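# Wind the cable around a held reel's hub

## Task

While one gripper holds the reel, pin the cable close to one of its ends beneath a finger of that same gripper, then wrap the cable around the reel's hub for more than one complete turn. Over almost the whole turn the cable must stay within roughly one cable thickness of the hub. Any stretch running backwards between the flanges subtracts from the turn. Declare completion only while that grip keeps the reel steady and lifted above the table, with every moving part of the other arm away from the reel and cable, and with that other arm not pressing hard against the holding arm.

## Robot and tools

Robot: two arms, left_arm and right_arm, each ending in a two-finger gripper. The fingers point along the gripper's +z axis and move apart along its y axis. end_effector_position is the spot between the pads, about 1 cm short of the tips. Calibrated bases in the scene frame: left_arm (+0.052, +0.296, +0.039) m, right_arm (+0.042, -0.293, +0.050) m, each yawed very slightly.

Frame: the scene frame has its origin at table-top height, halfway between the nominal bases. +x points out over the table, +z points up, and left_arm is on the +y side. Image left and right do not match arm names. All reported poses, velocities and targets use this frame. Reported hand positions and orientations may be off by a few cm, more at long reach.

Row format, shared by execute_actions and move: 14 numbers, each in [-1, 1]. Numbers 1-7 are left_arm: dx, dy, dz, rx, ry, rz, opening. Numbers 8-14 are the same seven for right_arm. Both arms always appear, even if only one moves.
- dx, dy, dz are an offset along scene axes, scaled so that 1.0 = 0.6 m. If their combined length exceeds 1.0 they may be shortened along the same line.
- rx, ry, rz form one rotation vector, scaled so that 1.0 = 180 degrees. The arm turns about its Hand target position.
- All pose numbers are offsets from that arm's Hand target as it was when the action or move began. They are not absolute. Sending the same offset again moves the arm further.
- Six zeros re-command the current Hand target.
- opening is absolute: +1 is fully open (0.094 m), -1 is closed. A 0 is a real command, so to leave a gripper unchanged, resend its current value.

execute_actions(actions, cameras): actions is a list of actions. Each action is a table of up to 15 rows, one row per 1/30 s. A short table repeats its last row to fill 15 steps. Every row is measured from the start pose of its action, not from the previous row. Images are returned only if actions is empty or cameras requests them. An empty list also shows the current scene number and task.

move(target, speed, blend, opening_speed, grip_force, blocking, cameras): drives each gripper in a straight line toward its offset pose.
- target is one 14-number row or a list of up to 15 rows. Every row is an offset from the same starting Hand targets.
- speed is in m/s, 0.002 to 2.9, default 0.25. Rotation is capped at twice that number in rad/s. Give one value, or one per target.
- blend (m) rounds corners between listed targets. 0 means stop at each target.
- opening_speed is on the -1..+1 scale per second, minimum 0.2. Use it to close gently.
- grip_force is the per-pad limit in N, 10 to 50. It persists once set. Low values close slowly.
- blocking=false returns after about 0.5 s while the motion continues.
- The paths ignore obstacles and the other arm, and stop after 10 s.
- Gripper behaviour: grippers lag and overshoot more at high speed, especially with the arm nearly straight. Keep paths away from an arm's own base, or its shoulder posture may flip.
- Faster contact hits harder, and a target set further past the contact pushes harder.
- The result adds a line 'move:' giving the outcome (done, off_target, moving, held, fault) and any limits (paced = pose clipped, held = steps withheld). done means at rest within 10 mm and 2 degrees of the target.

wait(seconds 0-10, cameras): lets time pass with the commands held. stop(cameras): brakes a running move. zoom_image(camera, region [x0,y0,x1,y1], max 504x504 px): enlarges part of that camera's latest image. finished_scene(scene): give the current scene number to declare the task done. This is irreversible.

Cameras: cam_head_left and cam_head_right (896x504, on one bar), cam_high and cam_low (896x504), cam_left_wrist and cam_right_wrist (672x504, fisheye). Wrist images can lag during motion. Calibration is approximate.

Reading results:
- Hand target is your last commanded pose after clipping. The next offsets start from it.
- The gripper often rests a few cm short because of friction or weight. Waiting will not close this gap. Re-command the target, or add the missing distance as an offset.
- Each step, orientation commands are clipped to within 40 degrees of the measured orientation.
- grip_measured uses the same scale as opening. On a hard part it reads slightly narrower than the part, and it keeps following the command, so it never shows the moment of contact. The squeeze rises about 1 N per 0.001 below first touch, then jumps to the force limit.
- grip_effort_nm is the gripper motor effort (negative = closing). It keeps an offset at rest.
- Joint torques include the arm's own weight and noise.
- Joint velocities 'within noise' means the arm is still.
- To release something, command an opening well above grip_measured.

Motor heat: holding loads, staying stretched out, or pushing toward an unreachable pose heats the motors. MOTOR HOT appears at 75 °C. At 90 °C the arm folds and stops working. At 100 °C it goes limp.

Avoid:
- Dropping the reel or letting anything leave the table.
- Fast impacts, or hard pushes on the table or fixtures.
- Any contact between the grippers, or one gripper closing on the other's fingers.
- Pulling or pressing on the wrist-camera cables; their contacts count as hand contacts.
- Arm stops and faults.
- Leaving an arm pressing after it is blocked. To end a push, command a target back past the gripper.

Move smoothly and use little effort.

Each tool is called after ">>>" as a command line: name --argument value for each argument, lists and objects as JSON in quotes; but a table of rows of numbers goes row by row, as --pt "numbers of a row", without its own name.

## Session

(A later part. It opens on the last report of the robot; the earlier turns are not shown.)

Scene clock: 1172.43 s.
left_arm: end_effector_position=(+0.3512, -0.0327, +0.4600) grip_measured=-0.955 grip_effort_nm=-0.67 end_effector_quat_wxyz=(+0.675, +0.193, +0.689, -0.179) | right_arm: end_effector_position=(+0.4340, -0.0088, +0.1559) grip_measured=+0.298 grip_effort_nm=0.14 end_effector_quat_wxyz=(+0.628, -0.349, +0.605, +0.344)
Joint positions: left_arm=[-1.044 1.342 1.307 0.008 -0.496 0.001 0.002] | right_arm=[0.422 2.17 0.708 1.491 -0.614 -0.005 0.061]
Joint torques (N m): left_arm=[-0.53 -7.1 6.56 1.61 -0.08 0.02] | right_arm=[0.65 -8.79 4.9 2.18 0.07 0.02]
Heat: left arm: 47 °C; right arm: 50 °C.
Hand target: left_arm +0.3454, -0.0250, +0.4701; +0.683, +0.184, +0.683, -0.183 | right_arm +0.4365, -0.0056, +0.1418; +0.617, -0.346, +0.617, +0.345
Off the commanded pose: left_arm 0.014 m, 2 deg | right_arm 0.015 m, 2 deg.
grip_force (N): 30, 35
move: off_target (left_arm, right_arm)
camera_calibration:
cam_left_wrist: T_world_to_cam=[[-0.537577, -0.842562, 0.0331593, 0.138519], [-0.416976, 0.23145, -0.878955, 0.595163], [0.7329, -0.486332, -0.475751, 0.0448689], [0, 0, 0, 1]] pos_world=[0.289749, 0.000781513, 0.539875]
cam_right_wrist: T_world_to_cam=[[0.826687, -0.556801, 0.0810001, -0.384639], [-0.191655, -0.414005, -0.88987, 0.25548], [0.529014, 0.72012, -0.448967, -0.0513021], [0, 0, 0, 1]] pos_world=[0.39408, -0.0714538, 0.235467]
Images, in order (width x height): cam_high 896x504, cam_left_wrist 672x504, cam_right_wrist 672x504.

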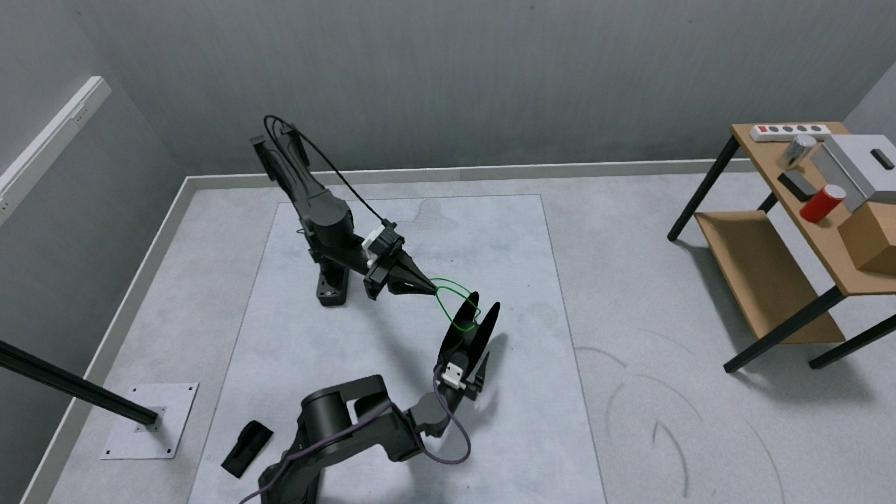

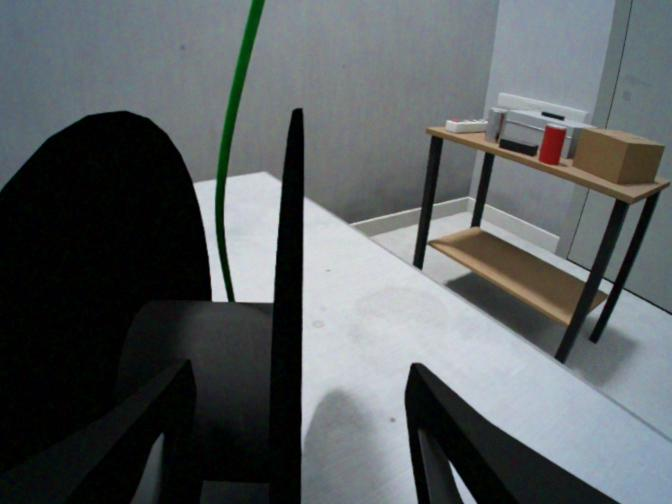

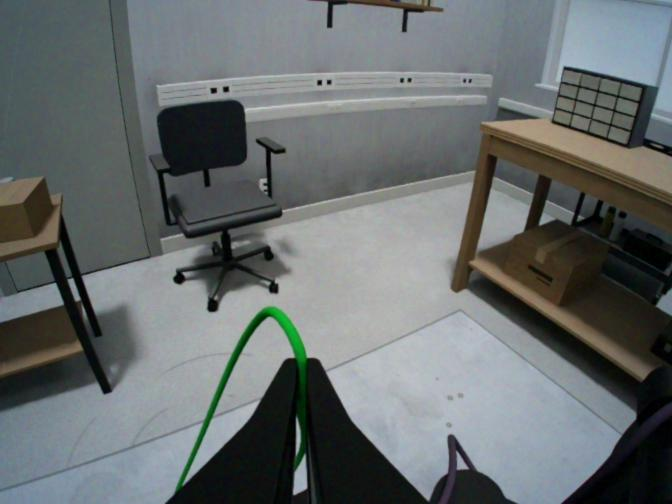

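>>> move --target '[0.0043,-0.0125,-0.15,0,0,0,-1,0,0,0,0,0,0,0.3]' --speed 0.05 --cameras '["cam_left_wrist","cam_high"]'

>>> zoom_image --camera "cam_high" --region '[390, 260, 540, 410]'

Scene clock: 1190.33 s.
left_arm: end_effector_position=(+0.3504, -0.0342, +0.3711) grip_measured=-0.955 grip_effort_nm=-0.67 end_effector_quat_wxyz=(+0.673, +0.195, +0.691, -0.176) | right_arm: end_effector_position=(+0.4340, -0.0088, +0.1559) grip_measured=+0.298 grip_effort_nm=0.14 end_effector_quat_wxyz=(+0.628, -0.349, +0.605, +0.344)
Joint positions: left_arm=[-1.05 1.335 0.955 0.345 -0.503 0.001 0.002] | right_arm=[0.422 2.17 0.708 1.491 -0.614 -0.005 0.061]
Joint torques (N m): left_arm=[-0.46 -5.65 6.84 1.83 -0.14 0.01] | right_arm=[0.65 -8.79 4.9 2.18 0.08 0.01]
Heat: left arm: 45 °C; right arm: 49 °C.
Hand target: left_arm +0.3480, -0.0326, +0.3801; +0.683, +0.184, +0.683, -0.183 | right_arm +0.4365, -0.0056, +0.1418; +0.617, -0.346, +0.617, +0.345
Off the commanded pose: left_arm 0.009 m, 2 deg | right_arm 0.015 m, 2 deg.
grip_force (N): 30, 35
move: off_target (right_arm)
camera_calibration:
cam_left_wrist: T_world_to_cam=[[-0.536779, -0.843215, 0.0292581, 0.140867], [-0.420741, 0.237457, -0.875552, 0.517312], [0.731331, -0.482288, -0.482237, 0.00550831], [0, 0, 0, 1]] pos_world=[0.28924, -0.00140146, 0.451468]
Images, in order (width x height): cam_high 896x504, cam_left_wrist 672x504.

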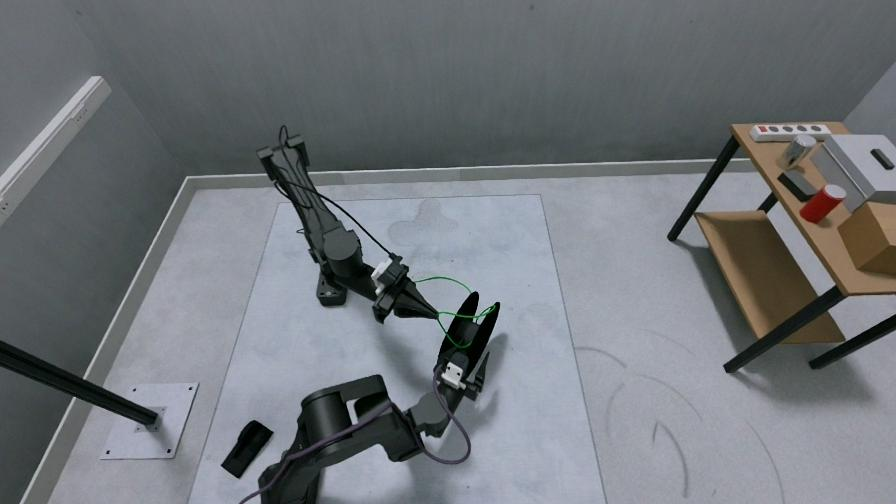

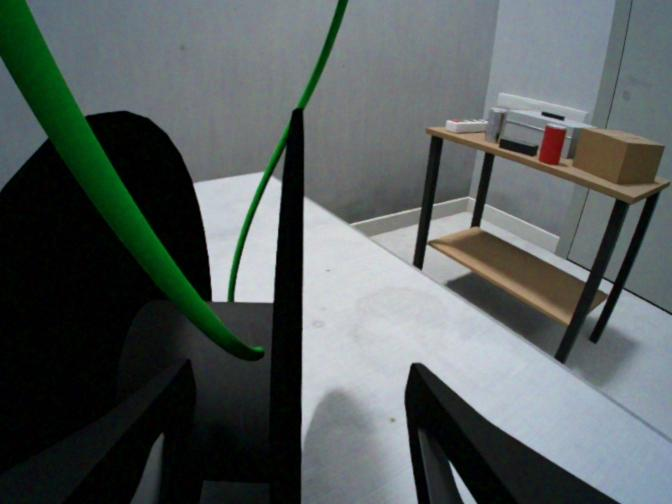

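Scaled by 3.360 from the camera's 896x504 image, which has a finer 1280x720 frame.

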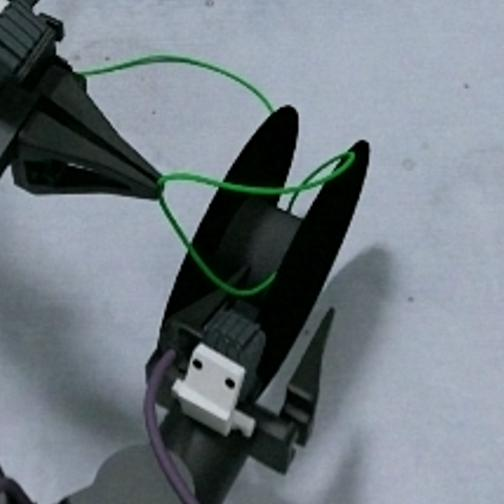

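>>> move --target '[0,0,-0.0667,0,0,0,-1,0,0,0,0,0,0,0.3]' --speed 0.04 --cameras '["cam_left_wrist","cam_high"]'

>>> zoom_image --camera "cam_high" --region '[390, 260, 540, 410]'

>>> zoom_image --camera "cam_left_wrist" --region '[60, 150, 460, 504]'

Scene clock: 1200.30 s.
left_arm: end_effector_position=(+0.3489, -0.0315, +0.3374) grip_measured=-0.955 grip_effort_nm=-0.67 end_effector_quat_wxyz=(+0.677, +0.191, +0.687, -0.180) | right_arm: end_effector_position=(+0.4340, -0.0088, +0.1559) grip_measured=+0.298 grip_effort_nm=0.14 end_effector_quat_wxyz=(+0.628, -0.349, +0.605, +0.344)
Joint positions: left_arm=[-1.05 1.356 0.82 0.516 -0.504 0.001 0.002] | right_arm=[0.422 2.17 0.708 1.491 -0.614 -0.005 0.061]
Joint torques (N m): left_arm=[-0.53 -4.49 6.67 1.78 -0.1 -0.02] | right_arm=[0.65 -8.79 4.9 2.17 0.08 0.01]
Heat: left arm: 45 °C; right arm: 49 °C.
Hand target: left_arm +0.3480, -0.0326, +0.3400; +0.683, +0.184, +0.683, -0.183 | right_arm +0.4365, -0.0056, +0.1418; +0.617, -0.346, +0.617, +0.345
Off the commanded pose: left_arm 0.003 m, 1 deg | right_arm 0.015 m, 2 deg.
grip_force (N): 30, 35
move: off_target (right_arm)
camera_calibration:
cam_left_wrist: T_world_to_cam=[[-0.53642, -0.843178, 0.0361214, 0.140896], [-0.414074, 0.225652, -0.88183, 0.485923], [0.735389, -0.487988, -0.470182, -0.0141036], [0, 0, 0, 1]] pos_world=[0.287159, 0.00226828, 0.416781]
Images, in order (width x height): cam_high 896x504, cam_left_wrist 672x504.

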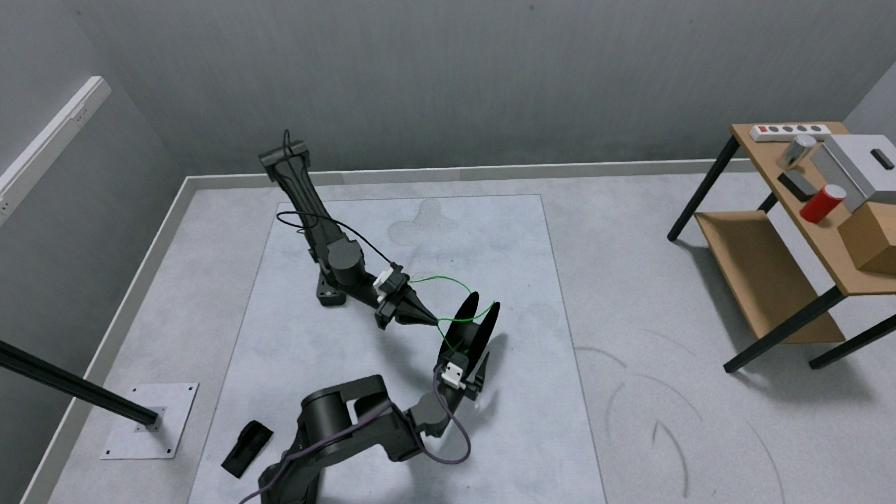

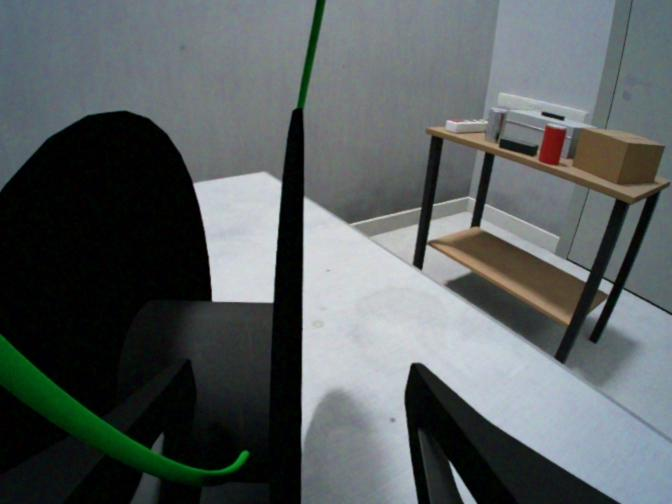

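Scaled by 3.360 from the camera's 896x504 image, which has a finer 1280x720 frame.

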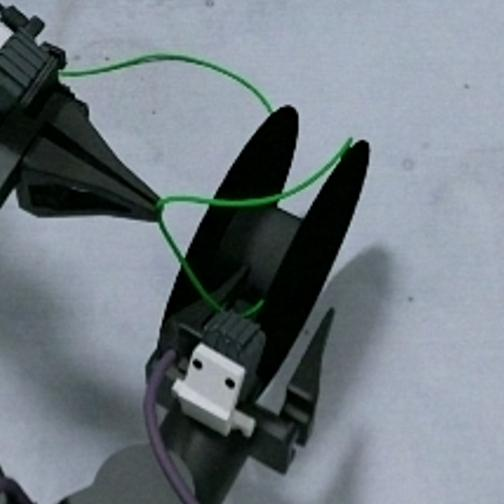

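Scaled by 1.260 from the camera's 672x504 image, which has a finer 960x720 frame.

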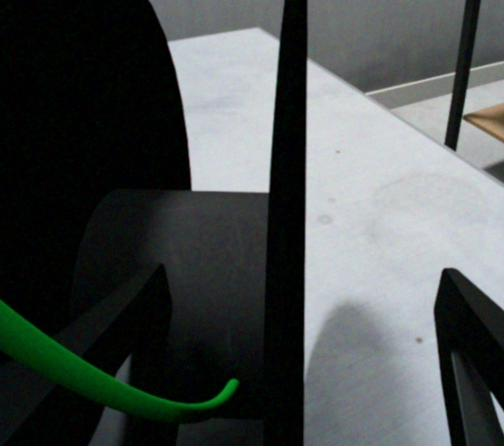

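>>> move --pt "0 0 0.1 0 0 0 -1 0 0 0 0 0 0 0.3" --pt "0.0267 -0.05 0.1 0 0 0.1 -1 0 0 0 0 0 0 0.3" --speed 0.05 --cameras '["cam_left_wrist","cam_high"]'

>>> zoom_image --camera "cam_high" --region '[390, 260, 540, 410]'

Scene clock: 1211.63 s.
left_arm: end_effector_position=(+0.3642, -0.0593, +0.3833) grip_measured=-0.955 grip_effort_nm=-0.67 end_effector_quat_wxyz=(+0.693, +0.094, +0.712, -0.060) | right_arm: end_effector_position=(+0.4340, -0.0088, +0.1559) grip_measured=+0.298 grip_effort_nm=0.14 end_effector_quat_wxyz=(+0.628, -0.349, +0.605, +0.344)
Joint positions: left_arm=[-1.182 1.584 1.23 0.3 -0.947 0.001 0.002] | right_arm=[0.422 2.17 0.708 1.491 -0.614 -0.005 0.061]
Joint torques (N m): left_arm=[-0.54 -6.28 9.85 1.64 -0.14 -0.03] | right_arm=[0.64 -8.79 4.9 2.17 0.08 0.02]
Heat: left arm: 45 °C; right arm: 49 °C.
Hand target: left_arm +0.3640, -0.0626, +0.3999; +0.703, +0.075, +0.703, -0.074 | right_arm +0.4365, -0.0056, +0.1418; +0.617, -0.346, +0.617, +0.345
Off the commanded pose: left_arm 0.017 m, 3 deg | right_arm 0.015 m, 2 deg.
grip_force (N): 30, 35
move: off_target (left_arm, right_arm)
camera_calibration:
cam_left_wrist: T_world_to_cam=[[-0.252055, -0.967711, 0.00215405, 0.0260618], [-0.468836, 0.120167, -0.875073, 0.550203], [0.846559, -0.221576, -0.483986, -0.0366929], [0, 0, 0, 1]] pos_world=[0.295587, -0.0490266, 0.463653]
Images, in order (width x height): cam_high 896x504, cam_left_wrist 672x504.

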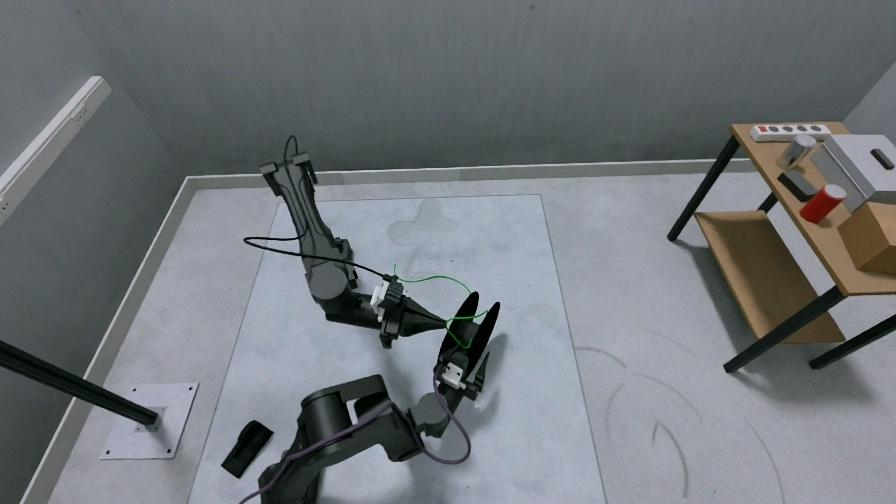

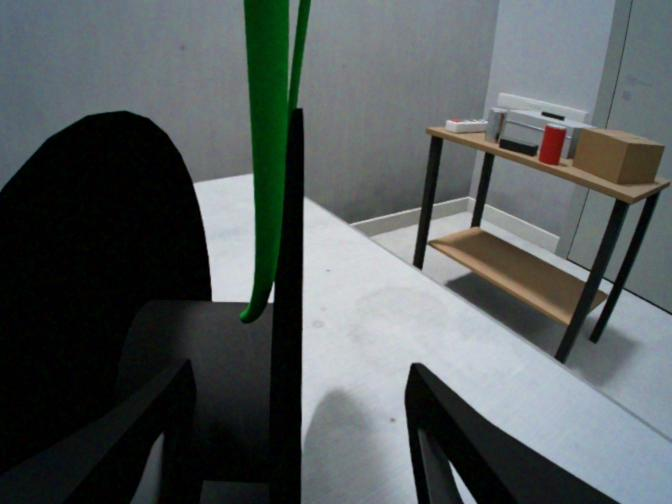

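Scaled by 3.360 from the camera's 896x504 image, which has a finer 1280x720 frame.

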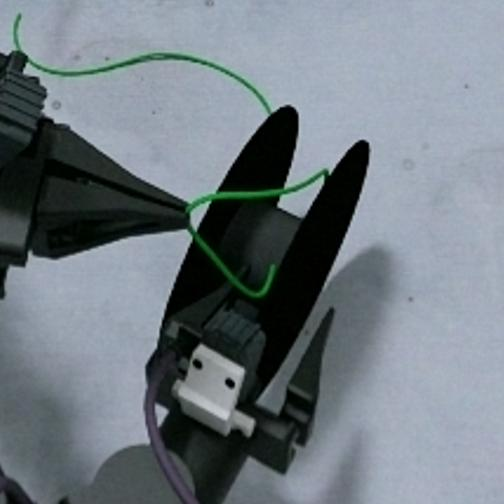

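>>> move --target '[-0.0083,0.0083,-0.1,0,0,0,-1,0,0,0,0,0,0,0.3]' --speed 0.04 --cameras '["cam_left_wrist","cam_high"]'

>>> zoom_image --camera "cam_high" --region '[390, 260, 540, 410]'

>>> zoom_image --camera "cam_left_wrist" --region '[60, 150, 460, 504]'

Scene clock: 1222.27 s.
left_arm: end_effector_position=(+0.3607, -0.0564, +0.3407) grip_measured=-0.955 grip_effort_nm=-0.67 end_effector_quat_wxyz=(+0.701, +0.081, +0.705, -0.071) | right_arm: end_effector_position=(+0.4340, -0.0088, +0.1559) grip_measured=+0.298 grip_effort_nm=0.13 end_effector_quat_wxyz=(+0.628, -0.349, +0.605, +0.344)
Joint positions: left_arm=[-1.189 1.61 1.054 0.541 -0.956 0.001 0.002] | right_arm=[0.422 2.17 0.708 1.491 -0.614 -0.005 0.061]
Joint torques (N m): left_arm=[-0.57 -6.26 6.28 1.62 -0.14 -0.03] | right_arm=[0.65 -8.76 4.88 2.18 0.08 0.02]
Heat: left arm: 46 °C; right arm: 48 °C.
Hand target: left_arm +0.3591, -0.0576, +0.3401; +0.703, +0.075, +0.703, -0.074 | right_arm +0.4365, -0.0056, +0.1418; +0.617, -0.346, +0.617, +0.345
Off the commanded pose: left_arm 0.002 m, 1 deg | right_arm 0.015 m, 2 deg.
grip_force (N): 30, 35
move: off_target (right_arm)
camera_calibration:
cam_left_wrist: T_world_to_cam=[[-0.25017, -0.967616, 0.03368, 0.016719], [-0.455098, 0.0868161, -0.886199, 0.507862], [0.854576, -0.237028, -0.462079, -0.0649626], [0, 0, 0, 1]] pos_world=[0.290825, -0.0433109, 0.419486]
Images, in order (width x height): cam_high 896x504, cam_left_wrist 672x504.

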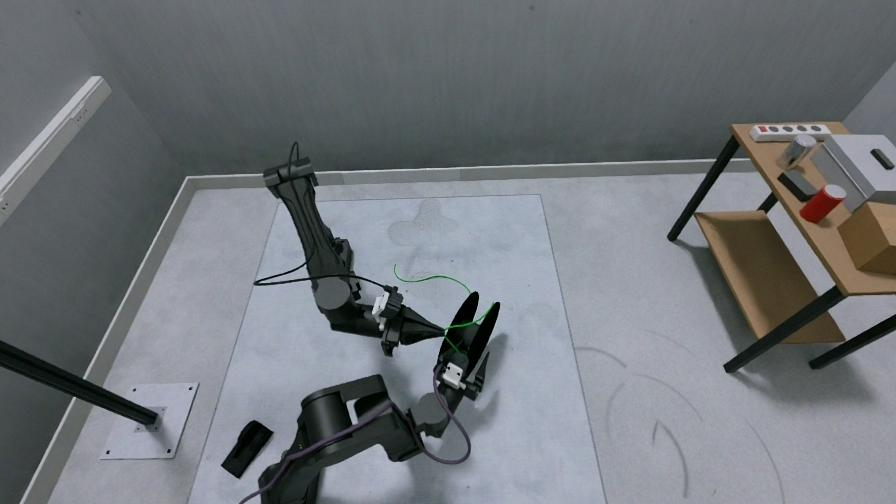

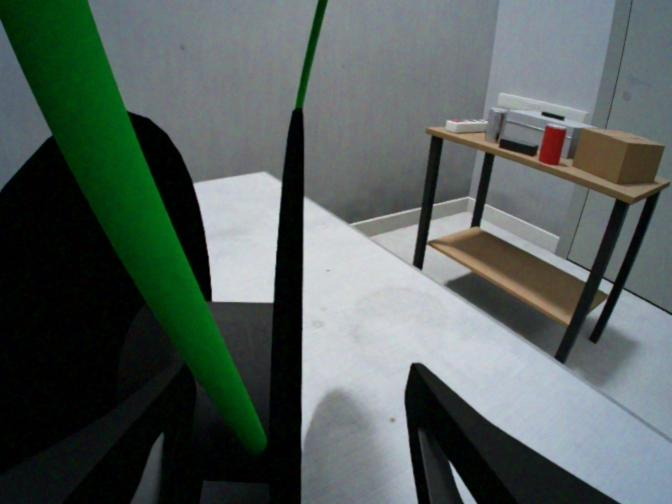

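Scaled by 3.360 from the camera's 896x504 image, which has a finer 1280x720 frame.

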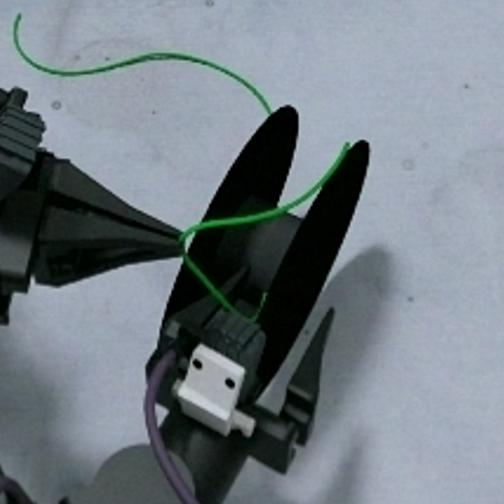

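Scaled by 1.260 from the camera's 672x504 image, which has a finer 960x720 frame.

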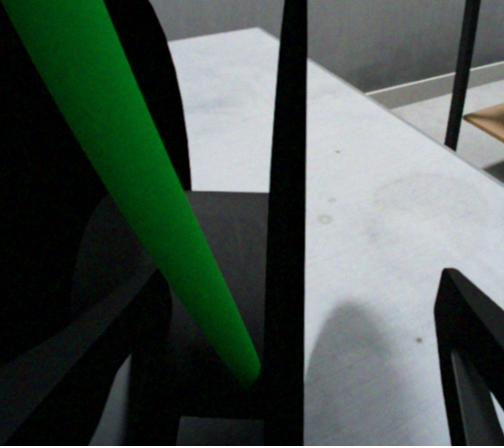

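>>> execute_actions --actions '[]'

Scene clock: 1233.43 s.
left_arm: end_effector_position=(+0.3607, -0.0563, +0.3409) grip_measured=-0.955 grip_effort_nm=-0.67 end_effector_quat_wxyz=(+0.701, +0.081, +0.705, -0.071) | right_arm: end_effector_position=(+0.4340, -0.0088, +0.1559) grip_measured=+0.298 grip_effort_nm=0.13 end_effector_quat_wxyz=(+0.628, -0.349, +0.605, +0.344)
Joint positions: left_arm=[-1.189 1.61 1.054 0.542 -0.957 0.001 0.002] | right_arm=[0.422 2.17 0.708 1.491 -0.614 -0.005 0.061]
Joint velocities: within noise
Joint torques (N m): left_arm=[-0.65 -6.3 6.28 1.61 -0.12 -0.04] | right_arm=[0.64 -8.77 4.89 2.17 0.08 0.02]
Motor temperatures (°C): left_arm=[29 34 44 40 27 28 32] | right_arm=[30 35 34 48 27 26 29]
Heat: left arm: 44 °C; right arm: 48 °C.
Hand target: left_arm +0.3591, -0.0575, +0.3401; +0.703, +0.075, +0.703, -0.074 | right_arm +0.4365, -0.0056, +0.1418; +0.617, -0.346, +0.617, +0.345
Tool commands: left_gripper/opening=-1.0 right_gripper/opening=+0.3
Off the commanded pose: left_arm 0.002 m, 1 deg | right_arm 0.015 m, 2 deg.
grip_force (N): 30, 35
camera_calibration:
cam_left_wrist: T_world_to_cam=[[-0.249809, -0.967687, 0.034298, 0.016419], [-0.45483, 0.0859973, -0.886416, 0.507875], [0.854825, -0.237035, -0.461616, -0.0650749], [0, 0, 0, 1]] pos_world=[0.290726, -0.0432124, 0.419586]
cam_right_wrist: T_world_to_cam=[[0.826687, -0.556801, 0.0810001, -0.384639], [-0.191655, -0.414005, -0.88987, 0.25548], [0.529014, 0.72012, -0.448967, -0.0513021], [0, 0, 0, 1]] pos_world=[0.39408, -0.0714538, 0.235467]

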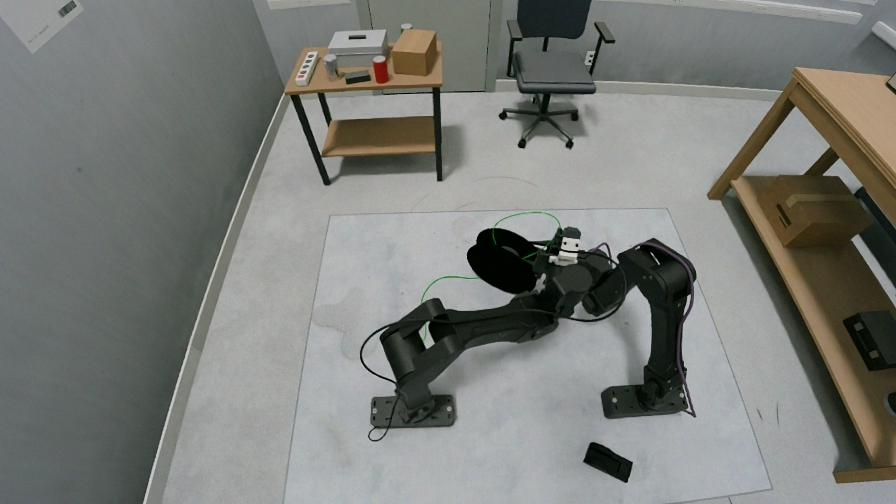

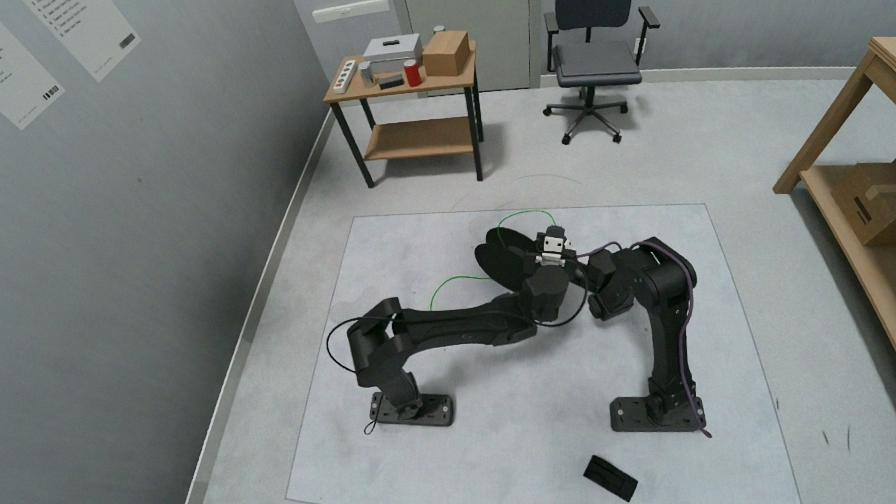

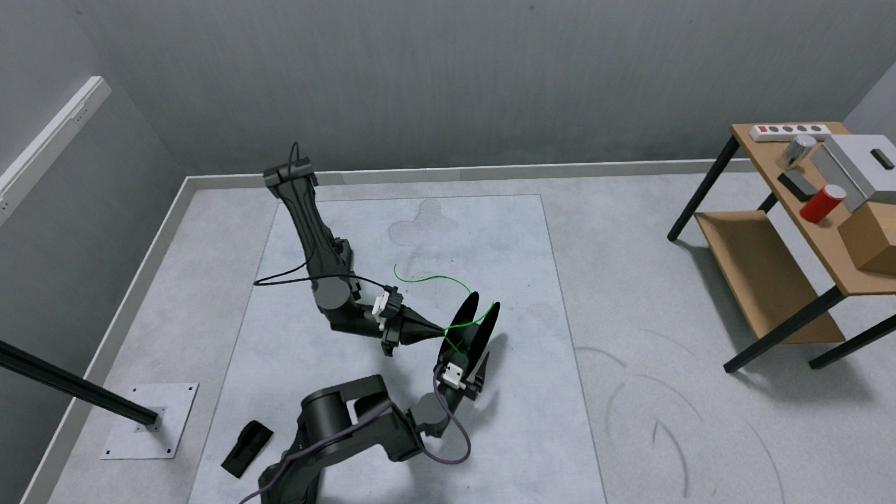

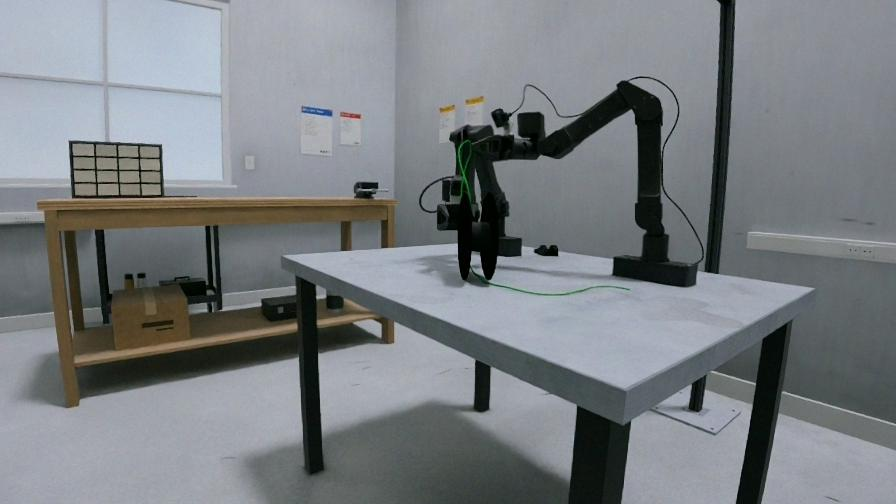

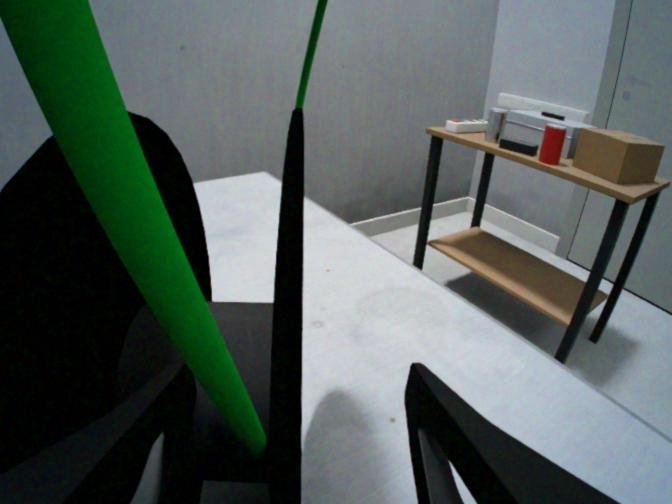

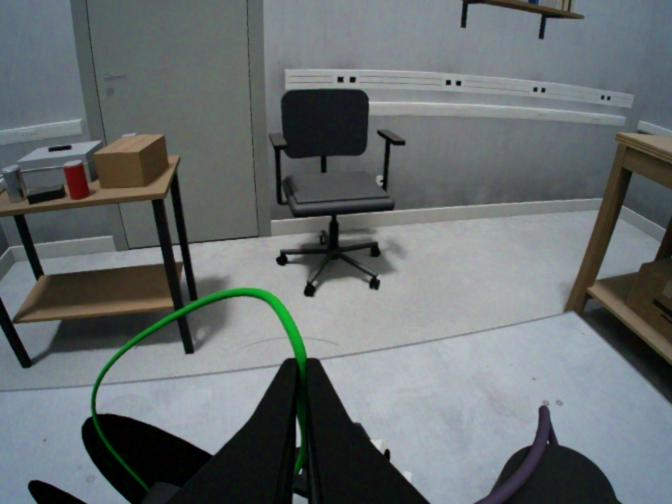

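>>> move --target '[0.003, -0.002, -0.03, 0, 0, 0, -1, 0, 0, 0, 0, 0, 0, 0.3]' --speed 0.04 --cameras '["cam_left_wrist", "cam_high"]'

Scene clock: 1242.00 s.
left_arm: end_effector_position=(+0.3615, -0.0581, +0.3227) grip_measured=-0.955 grip_effort_nm=-0.67 end_effector_quat_wxyz=(+0.701, +0.081, +0.705, -0.071) | right_arm: end_effector_position=(+0.4340, -0.0088, +0.1559) grip_measured=+0.298 grip_effort_nm=0.13 end_effector_quat_wxyz=(+0.628, -0.349, +0.605, +0.344)
Joint positions: left_arm=[-1.189 1.642 1.012 0.616 -0.957 0.001 0.002] | right_arm=[0.422 2.17 0.708 1.491 -0.614 -0.005 0.061]
Joint torques (N m): left_arm=[-0.14 -6.54 6.17 1.61 -0.11 -0.03] | right_arm=[0.65 -8.8 4.89 2.17 0.07 0.01]
Heat: left arm: 44 °C; right arm: 48 °C.
Hand target: left_arm +0.3609, -0.0587, +0.3219; +0.703, +0.075, +0.703, -0.074 | right_arm +0.4365, -0.0056, +0.1418; +0.617, -0.346, +0.617, +0.345
Off the commanded pose: left_arm 0.001 m, 1 deg | right_arm 0.015 m, 2 deg.
grip_force (N): 30, 35
move: off_target (right_arm)
camera_calibration:
cam_left_wrist: T_world_to_cam=[[-0.249842, -0.967689, 0.0340181, 0.0156202], [-0.45492, 0.0862945, -0.886342, 0.492359], [0.854767, -0.236921, -0.461781, -0.0744526], [0, 0, 0, 1]] pos_world=[0.291526, -0.0450117, 0.401486]
Images, in order (width x height): cam_high 896x504, cam_left_wrist 672x504.

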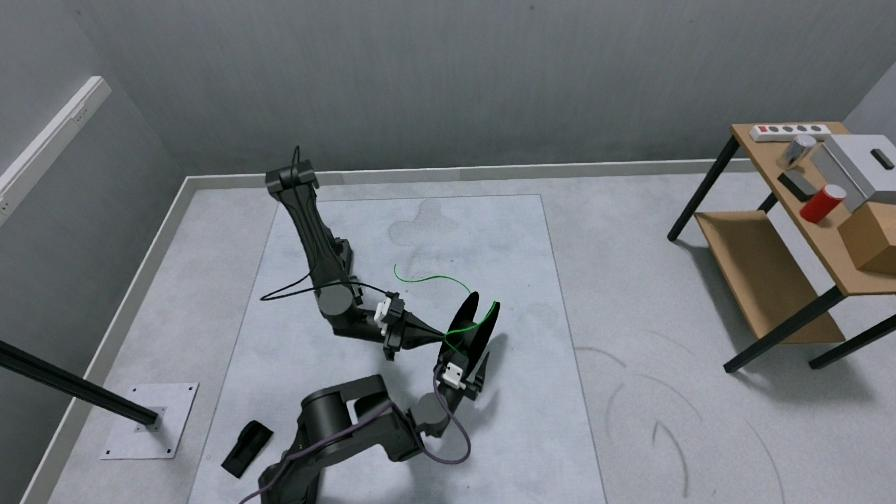

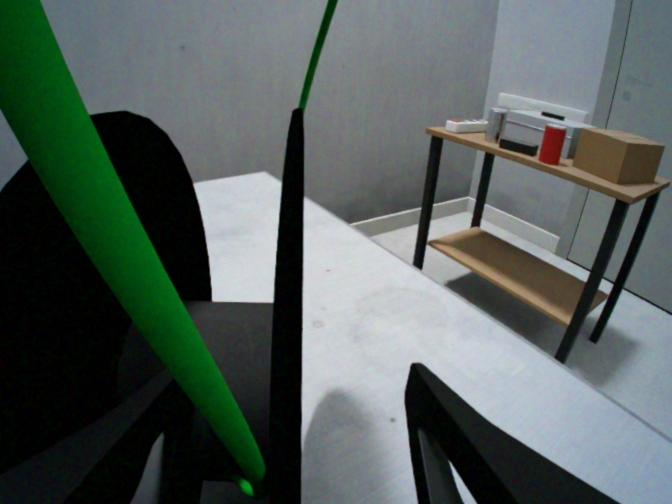

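>>> zoom_image --camera "cam_left_wrist" --region '[100, 330, 360, 504]'

>>> zoom_image --camera "cam_high" --region '[390, 270, 540, 420]'

Scaled by 1.938 from the camera's 672x504 image, which has a finer 960x720 frame.

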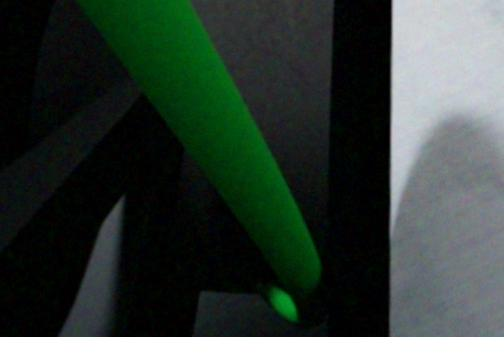

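Scaled by 3.360 from the camera's 896x504 image, which has a finer 1280x720 frame.

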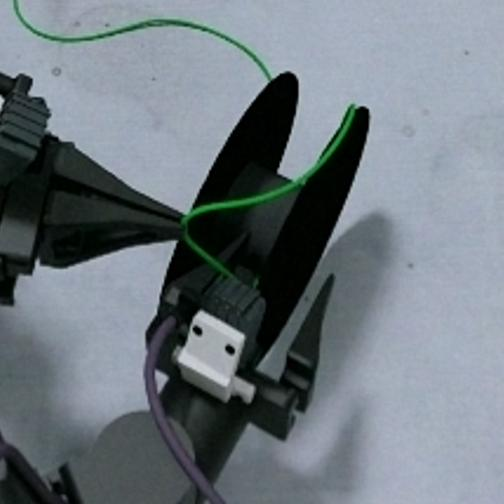

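>>> move --target '[0.0215, 0.0357, 0.0, 0, 0, 0, -1, 0, 0, 0, 0, 0, 0, 0.3]' --speed 0.04 --cameras '["cam_left_wrist", "cam_high"]'

>>> zoom_image --camera "cam_left_wrist" --region '[100, 330, 360, 504]'

>>> zoom_image --camera "cam_high" --region '[390, 270, 540, 420]'

Scene clock: 1260.03 s.
left_arm: end_effector_position=(+0.3751, -0.0429, +0.3033) grip_measured=-0.955 grip_effort_nm=-0.67 end_effector_quat_wxyz=(+0.692, +0.091, +0.714, -0.055) | right_arm: end_effector_position=(+0.4340, -0.0088, +0.1559) grip_measured=+0.298 grip_effort_nm=0.14 end_effector_quat_wxyz=(+0.628, -0.349, +0.605, +0.344)
Joint positions: left_arm=[-1.136 1.636 0.956 0.623 -0.913 0.001 0.002] | right_arm=[0.422 2.17 0.708 1.491 -0.614 -0.005 0.061]
Joint torques (N m): left_arm=[0.5 -9.95 6.09 1.64 0.05 -0.01] | right_arm=[0.64 -8.8 4.92 2.16 0.08 0.01]
Heat: left arm: 43 °C; right arm: 48 °C.
Hand target: left_arm +0.3737, -0.0374, +0.3221; +0.703, +0.075, +0.703, -0.074 | right_arm +0.4365, -0.0056, +0.1418; +0.617, -0.346, +0.617, +0.345
Off the commanded pose: left_arm 0.020 m, 3 deg | right_arm 0.015 m, 2 deg.
grip_force (N): 30, 35
move: off_target (left_arm, right_arm)
camera_calibration:
cam_left_wrist: T_world_to_cam=[[-0.240977, -0.97053, 0.000912272, 0.0409047], [-0.472833, 0.116581, -0.873406, 0.484053], [0.847561, -0.210902, -0.486992, -0.0800572], [0, 0, 0, 1]] pos_world=[0.306587, -0.0336162, 0.38375]
Images, in order (width x height): cam_high 896x504, cam_left_wrist 672x504.

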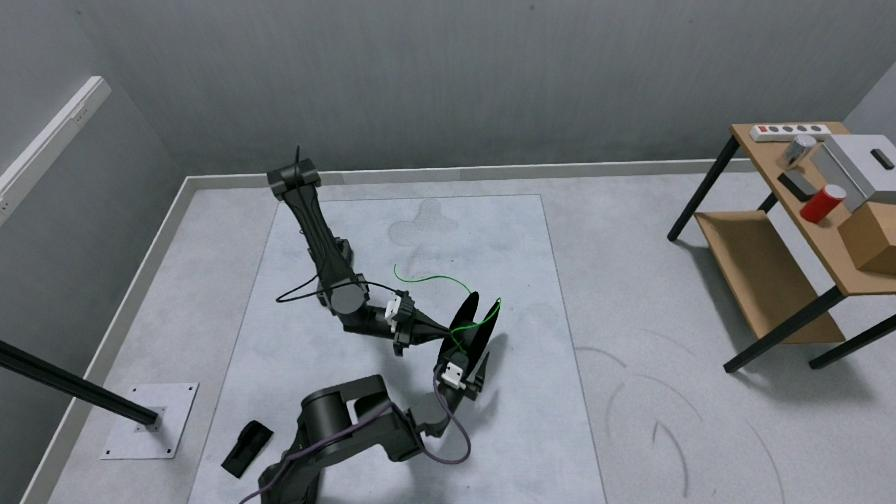

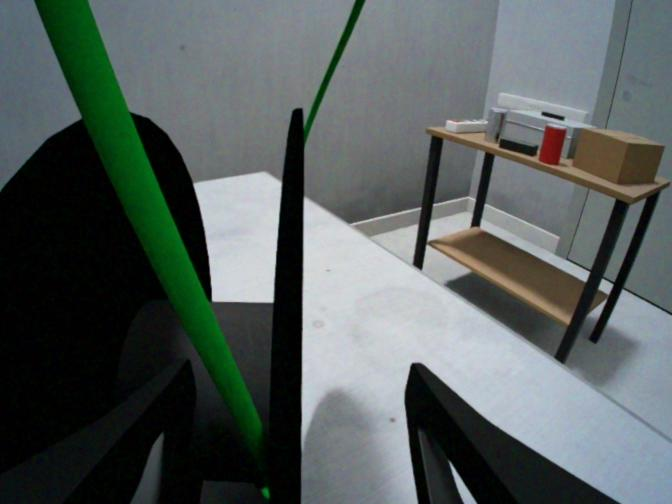

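Scaled by 1.938 from the camera's 672x504 image, which has a finer 960x720 frame.

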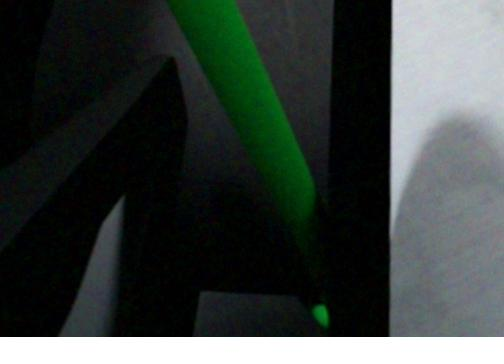

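Scaled by 3.360 from the camera's 896x504 image, which has a finer 1280x720 frame.

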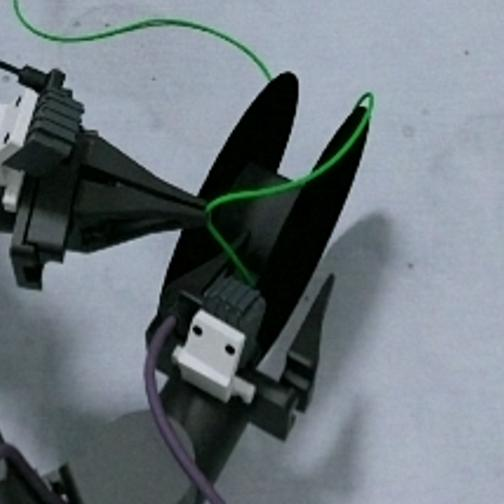

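>>> move --target '[0.009, 0.02, -0.02, 0, 0, 0, -1, 0, 0, 0, 0, 0, 0, 0.3]' --speed 0.04 --cameras '["cam_left_wrist", "cam_high"]'

>>> zoom_image --camera "cam_left_wrist" --region '[100, 330, 360, 504]'

>>> zoom_image --camera "cam_high" --region '[390, 270, 540, 420]'

Scene clock: 1270.37 s.
left_arm: end_effector_position=(+0.3804, -0.0309, +0.2905) grip_measured=-0.955 grip_effort_nm=-0.67 end_effector_quat_wxyz=(+0.691, +0.092, +0.715, -0.055) | right_arm: end_effector_position=(+0.4340, -0.0088, +0.1559) grip_measured=+0.298 grip_effort_nm=0.13 end_effector_quat_wxyz=(+0.628, -0.349, +0.605, +0.344)
Joint positions: left_arm=[-1.105 1.627 0.893 0.674 -0.882 0.001 0.002] | right_arm=[0.422 2.17 0.708 1.491 -0.614 -0.005 0.061]
Joint torques (N m): left_arm=[0.58 -9.85 5.98 1.63 0.05 0] | right_arm=[0.66 -8.77 4.89 2.17 0.06 0.02]
Heat: left arm: 43 °C; right arm: 48 °C.
Hand target: left_arm +0.3791, -0.0254, +0.3099; +0.703, +0.075, +0.703, -0.074 | right_arm +0.4365, -0.0056, +0.1418; +0.617, -0.346, +0.617, +0.345
Off the commanded pose: left_arm 0.020 m, 3 deg | right_arm 0.015 m, 2 deg.
grip_force (N): 30, 35
move: off_target (left_arm, right_arm)
camera_calibration:
cam_left_wrist: T_world_to_cam=[[-0.241607, -0.970374, 0.000162435, 0.0543918], [-0.475319, 0.118201, -0.871837, 0.474607], [0.845989, -0.210719, -0.489796, -0.0868191], [0, 0, 0, 1]] pos_world=[0.312179, -0.021613, 0.371248]
Images, in order (width x height): cam_high 896x504, cam_left_wrist 672x504.

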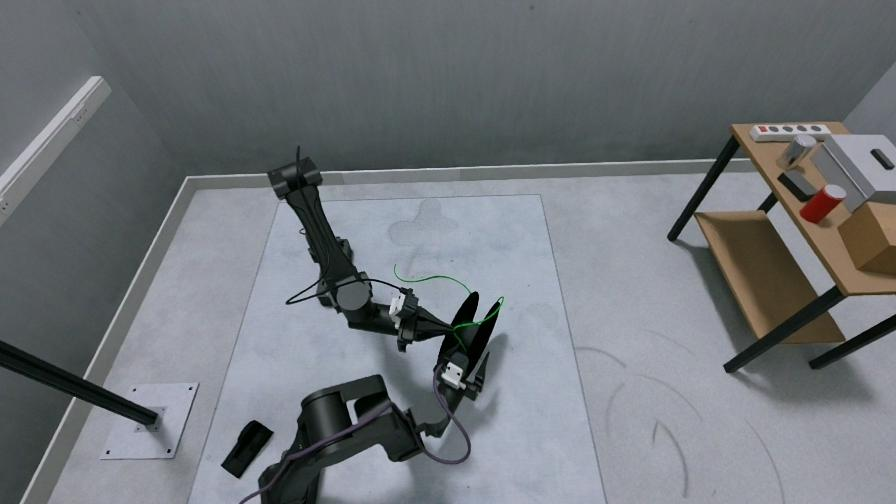

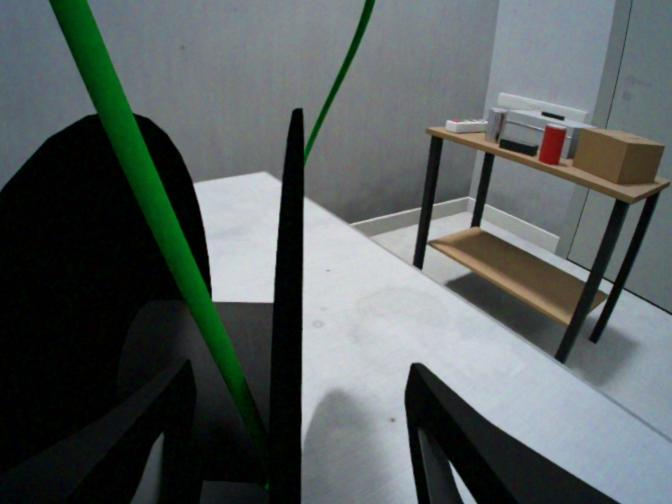

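Scaled by 1.938 from the camera's 672x504 image, which has a finer 960x720 frame.

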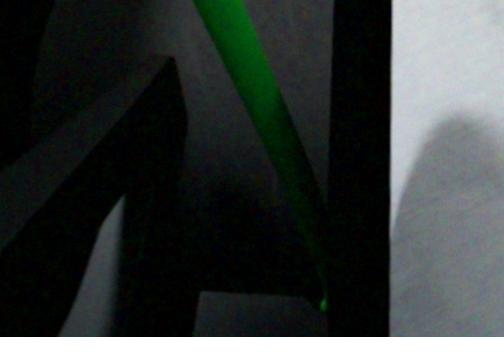

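Scaled by 3.360 from the camera's 896x504 image, which has a finer 1280x720 frame.

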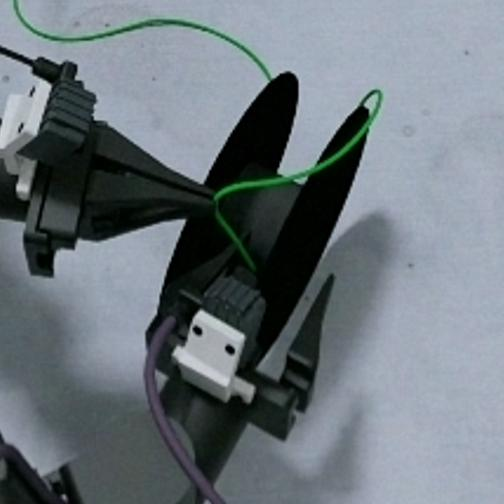

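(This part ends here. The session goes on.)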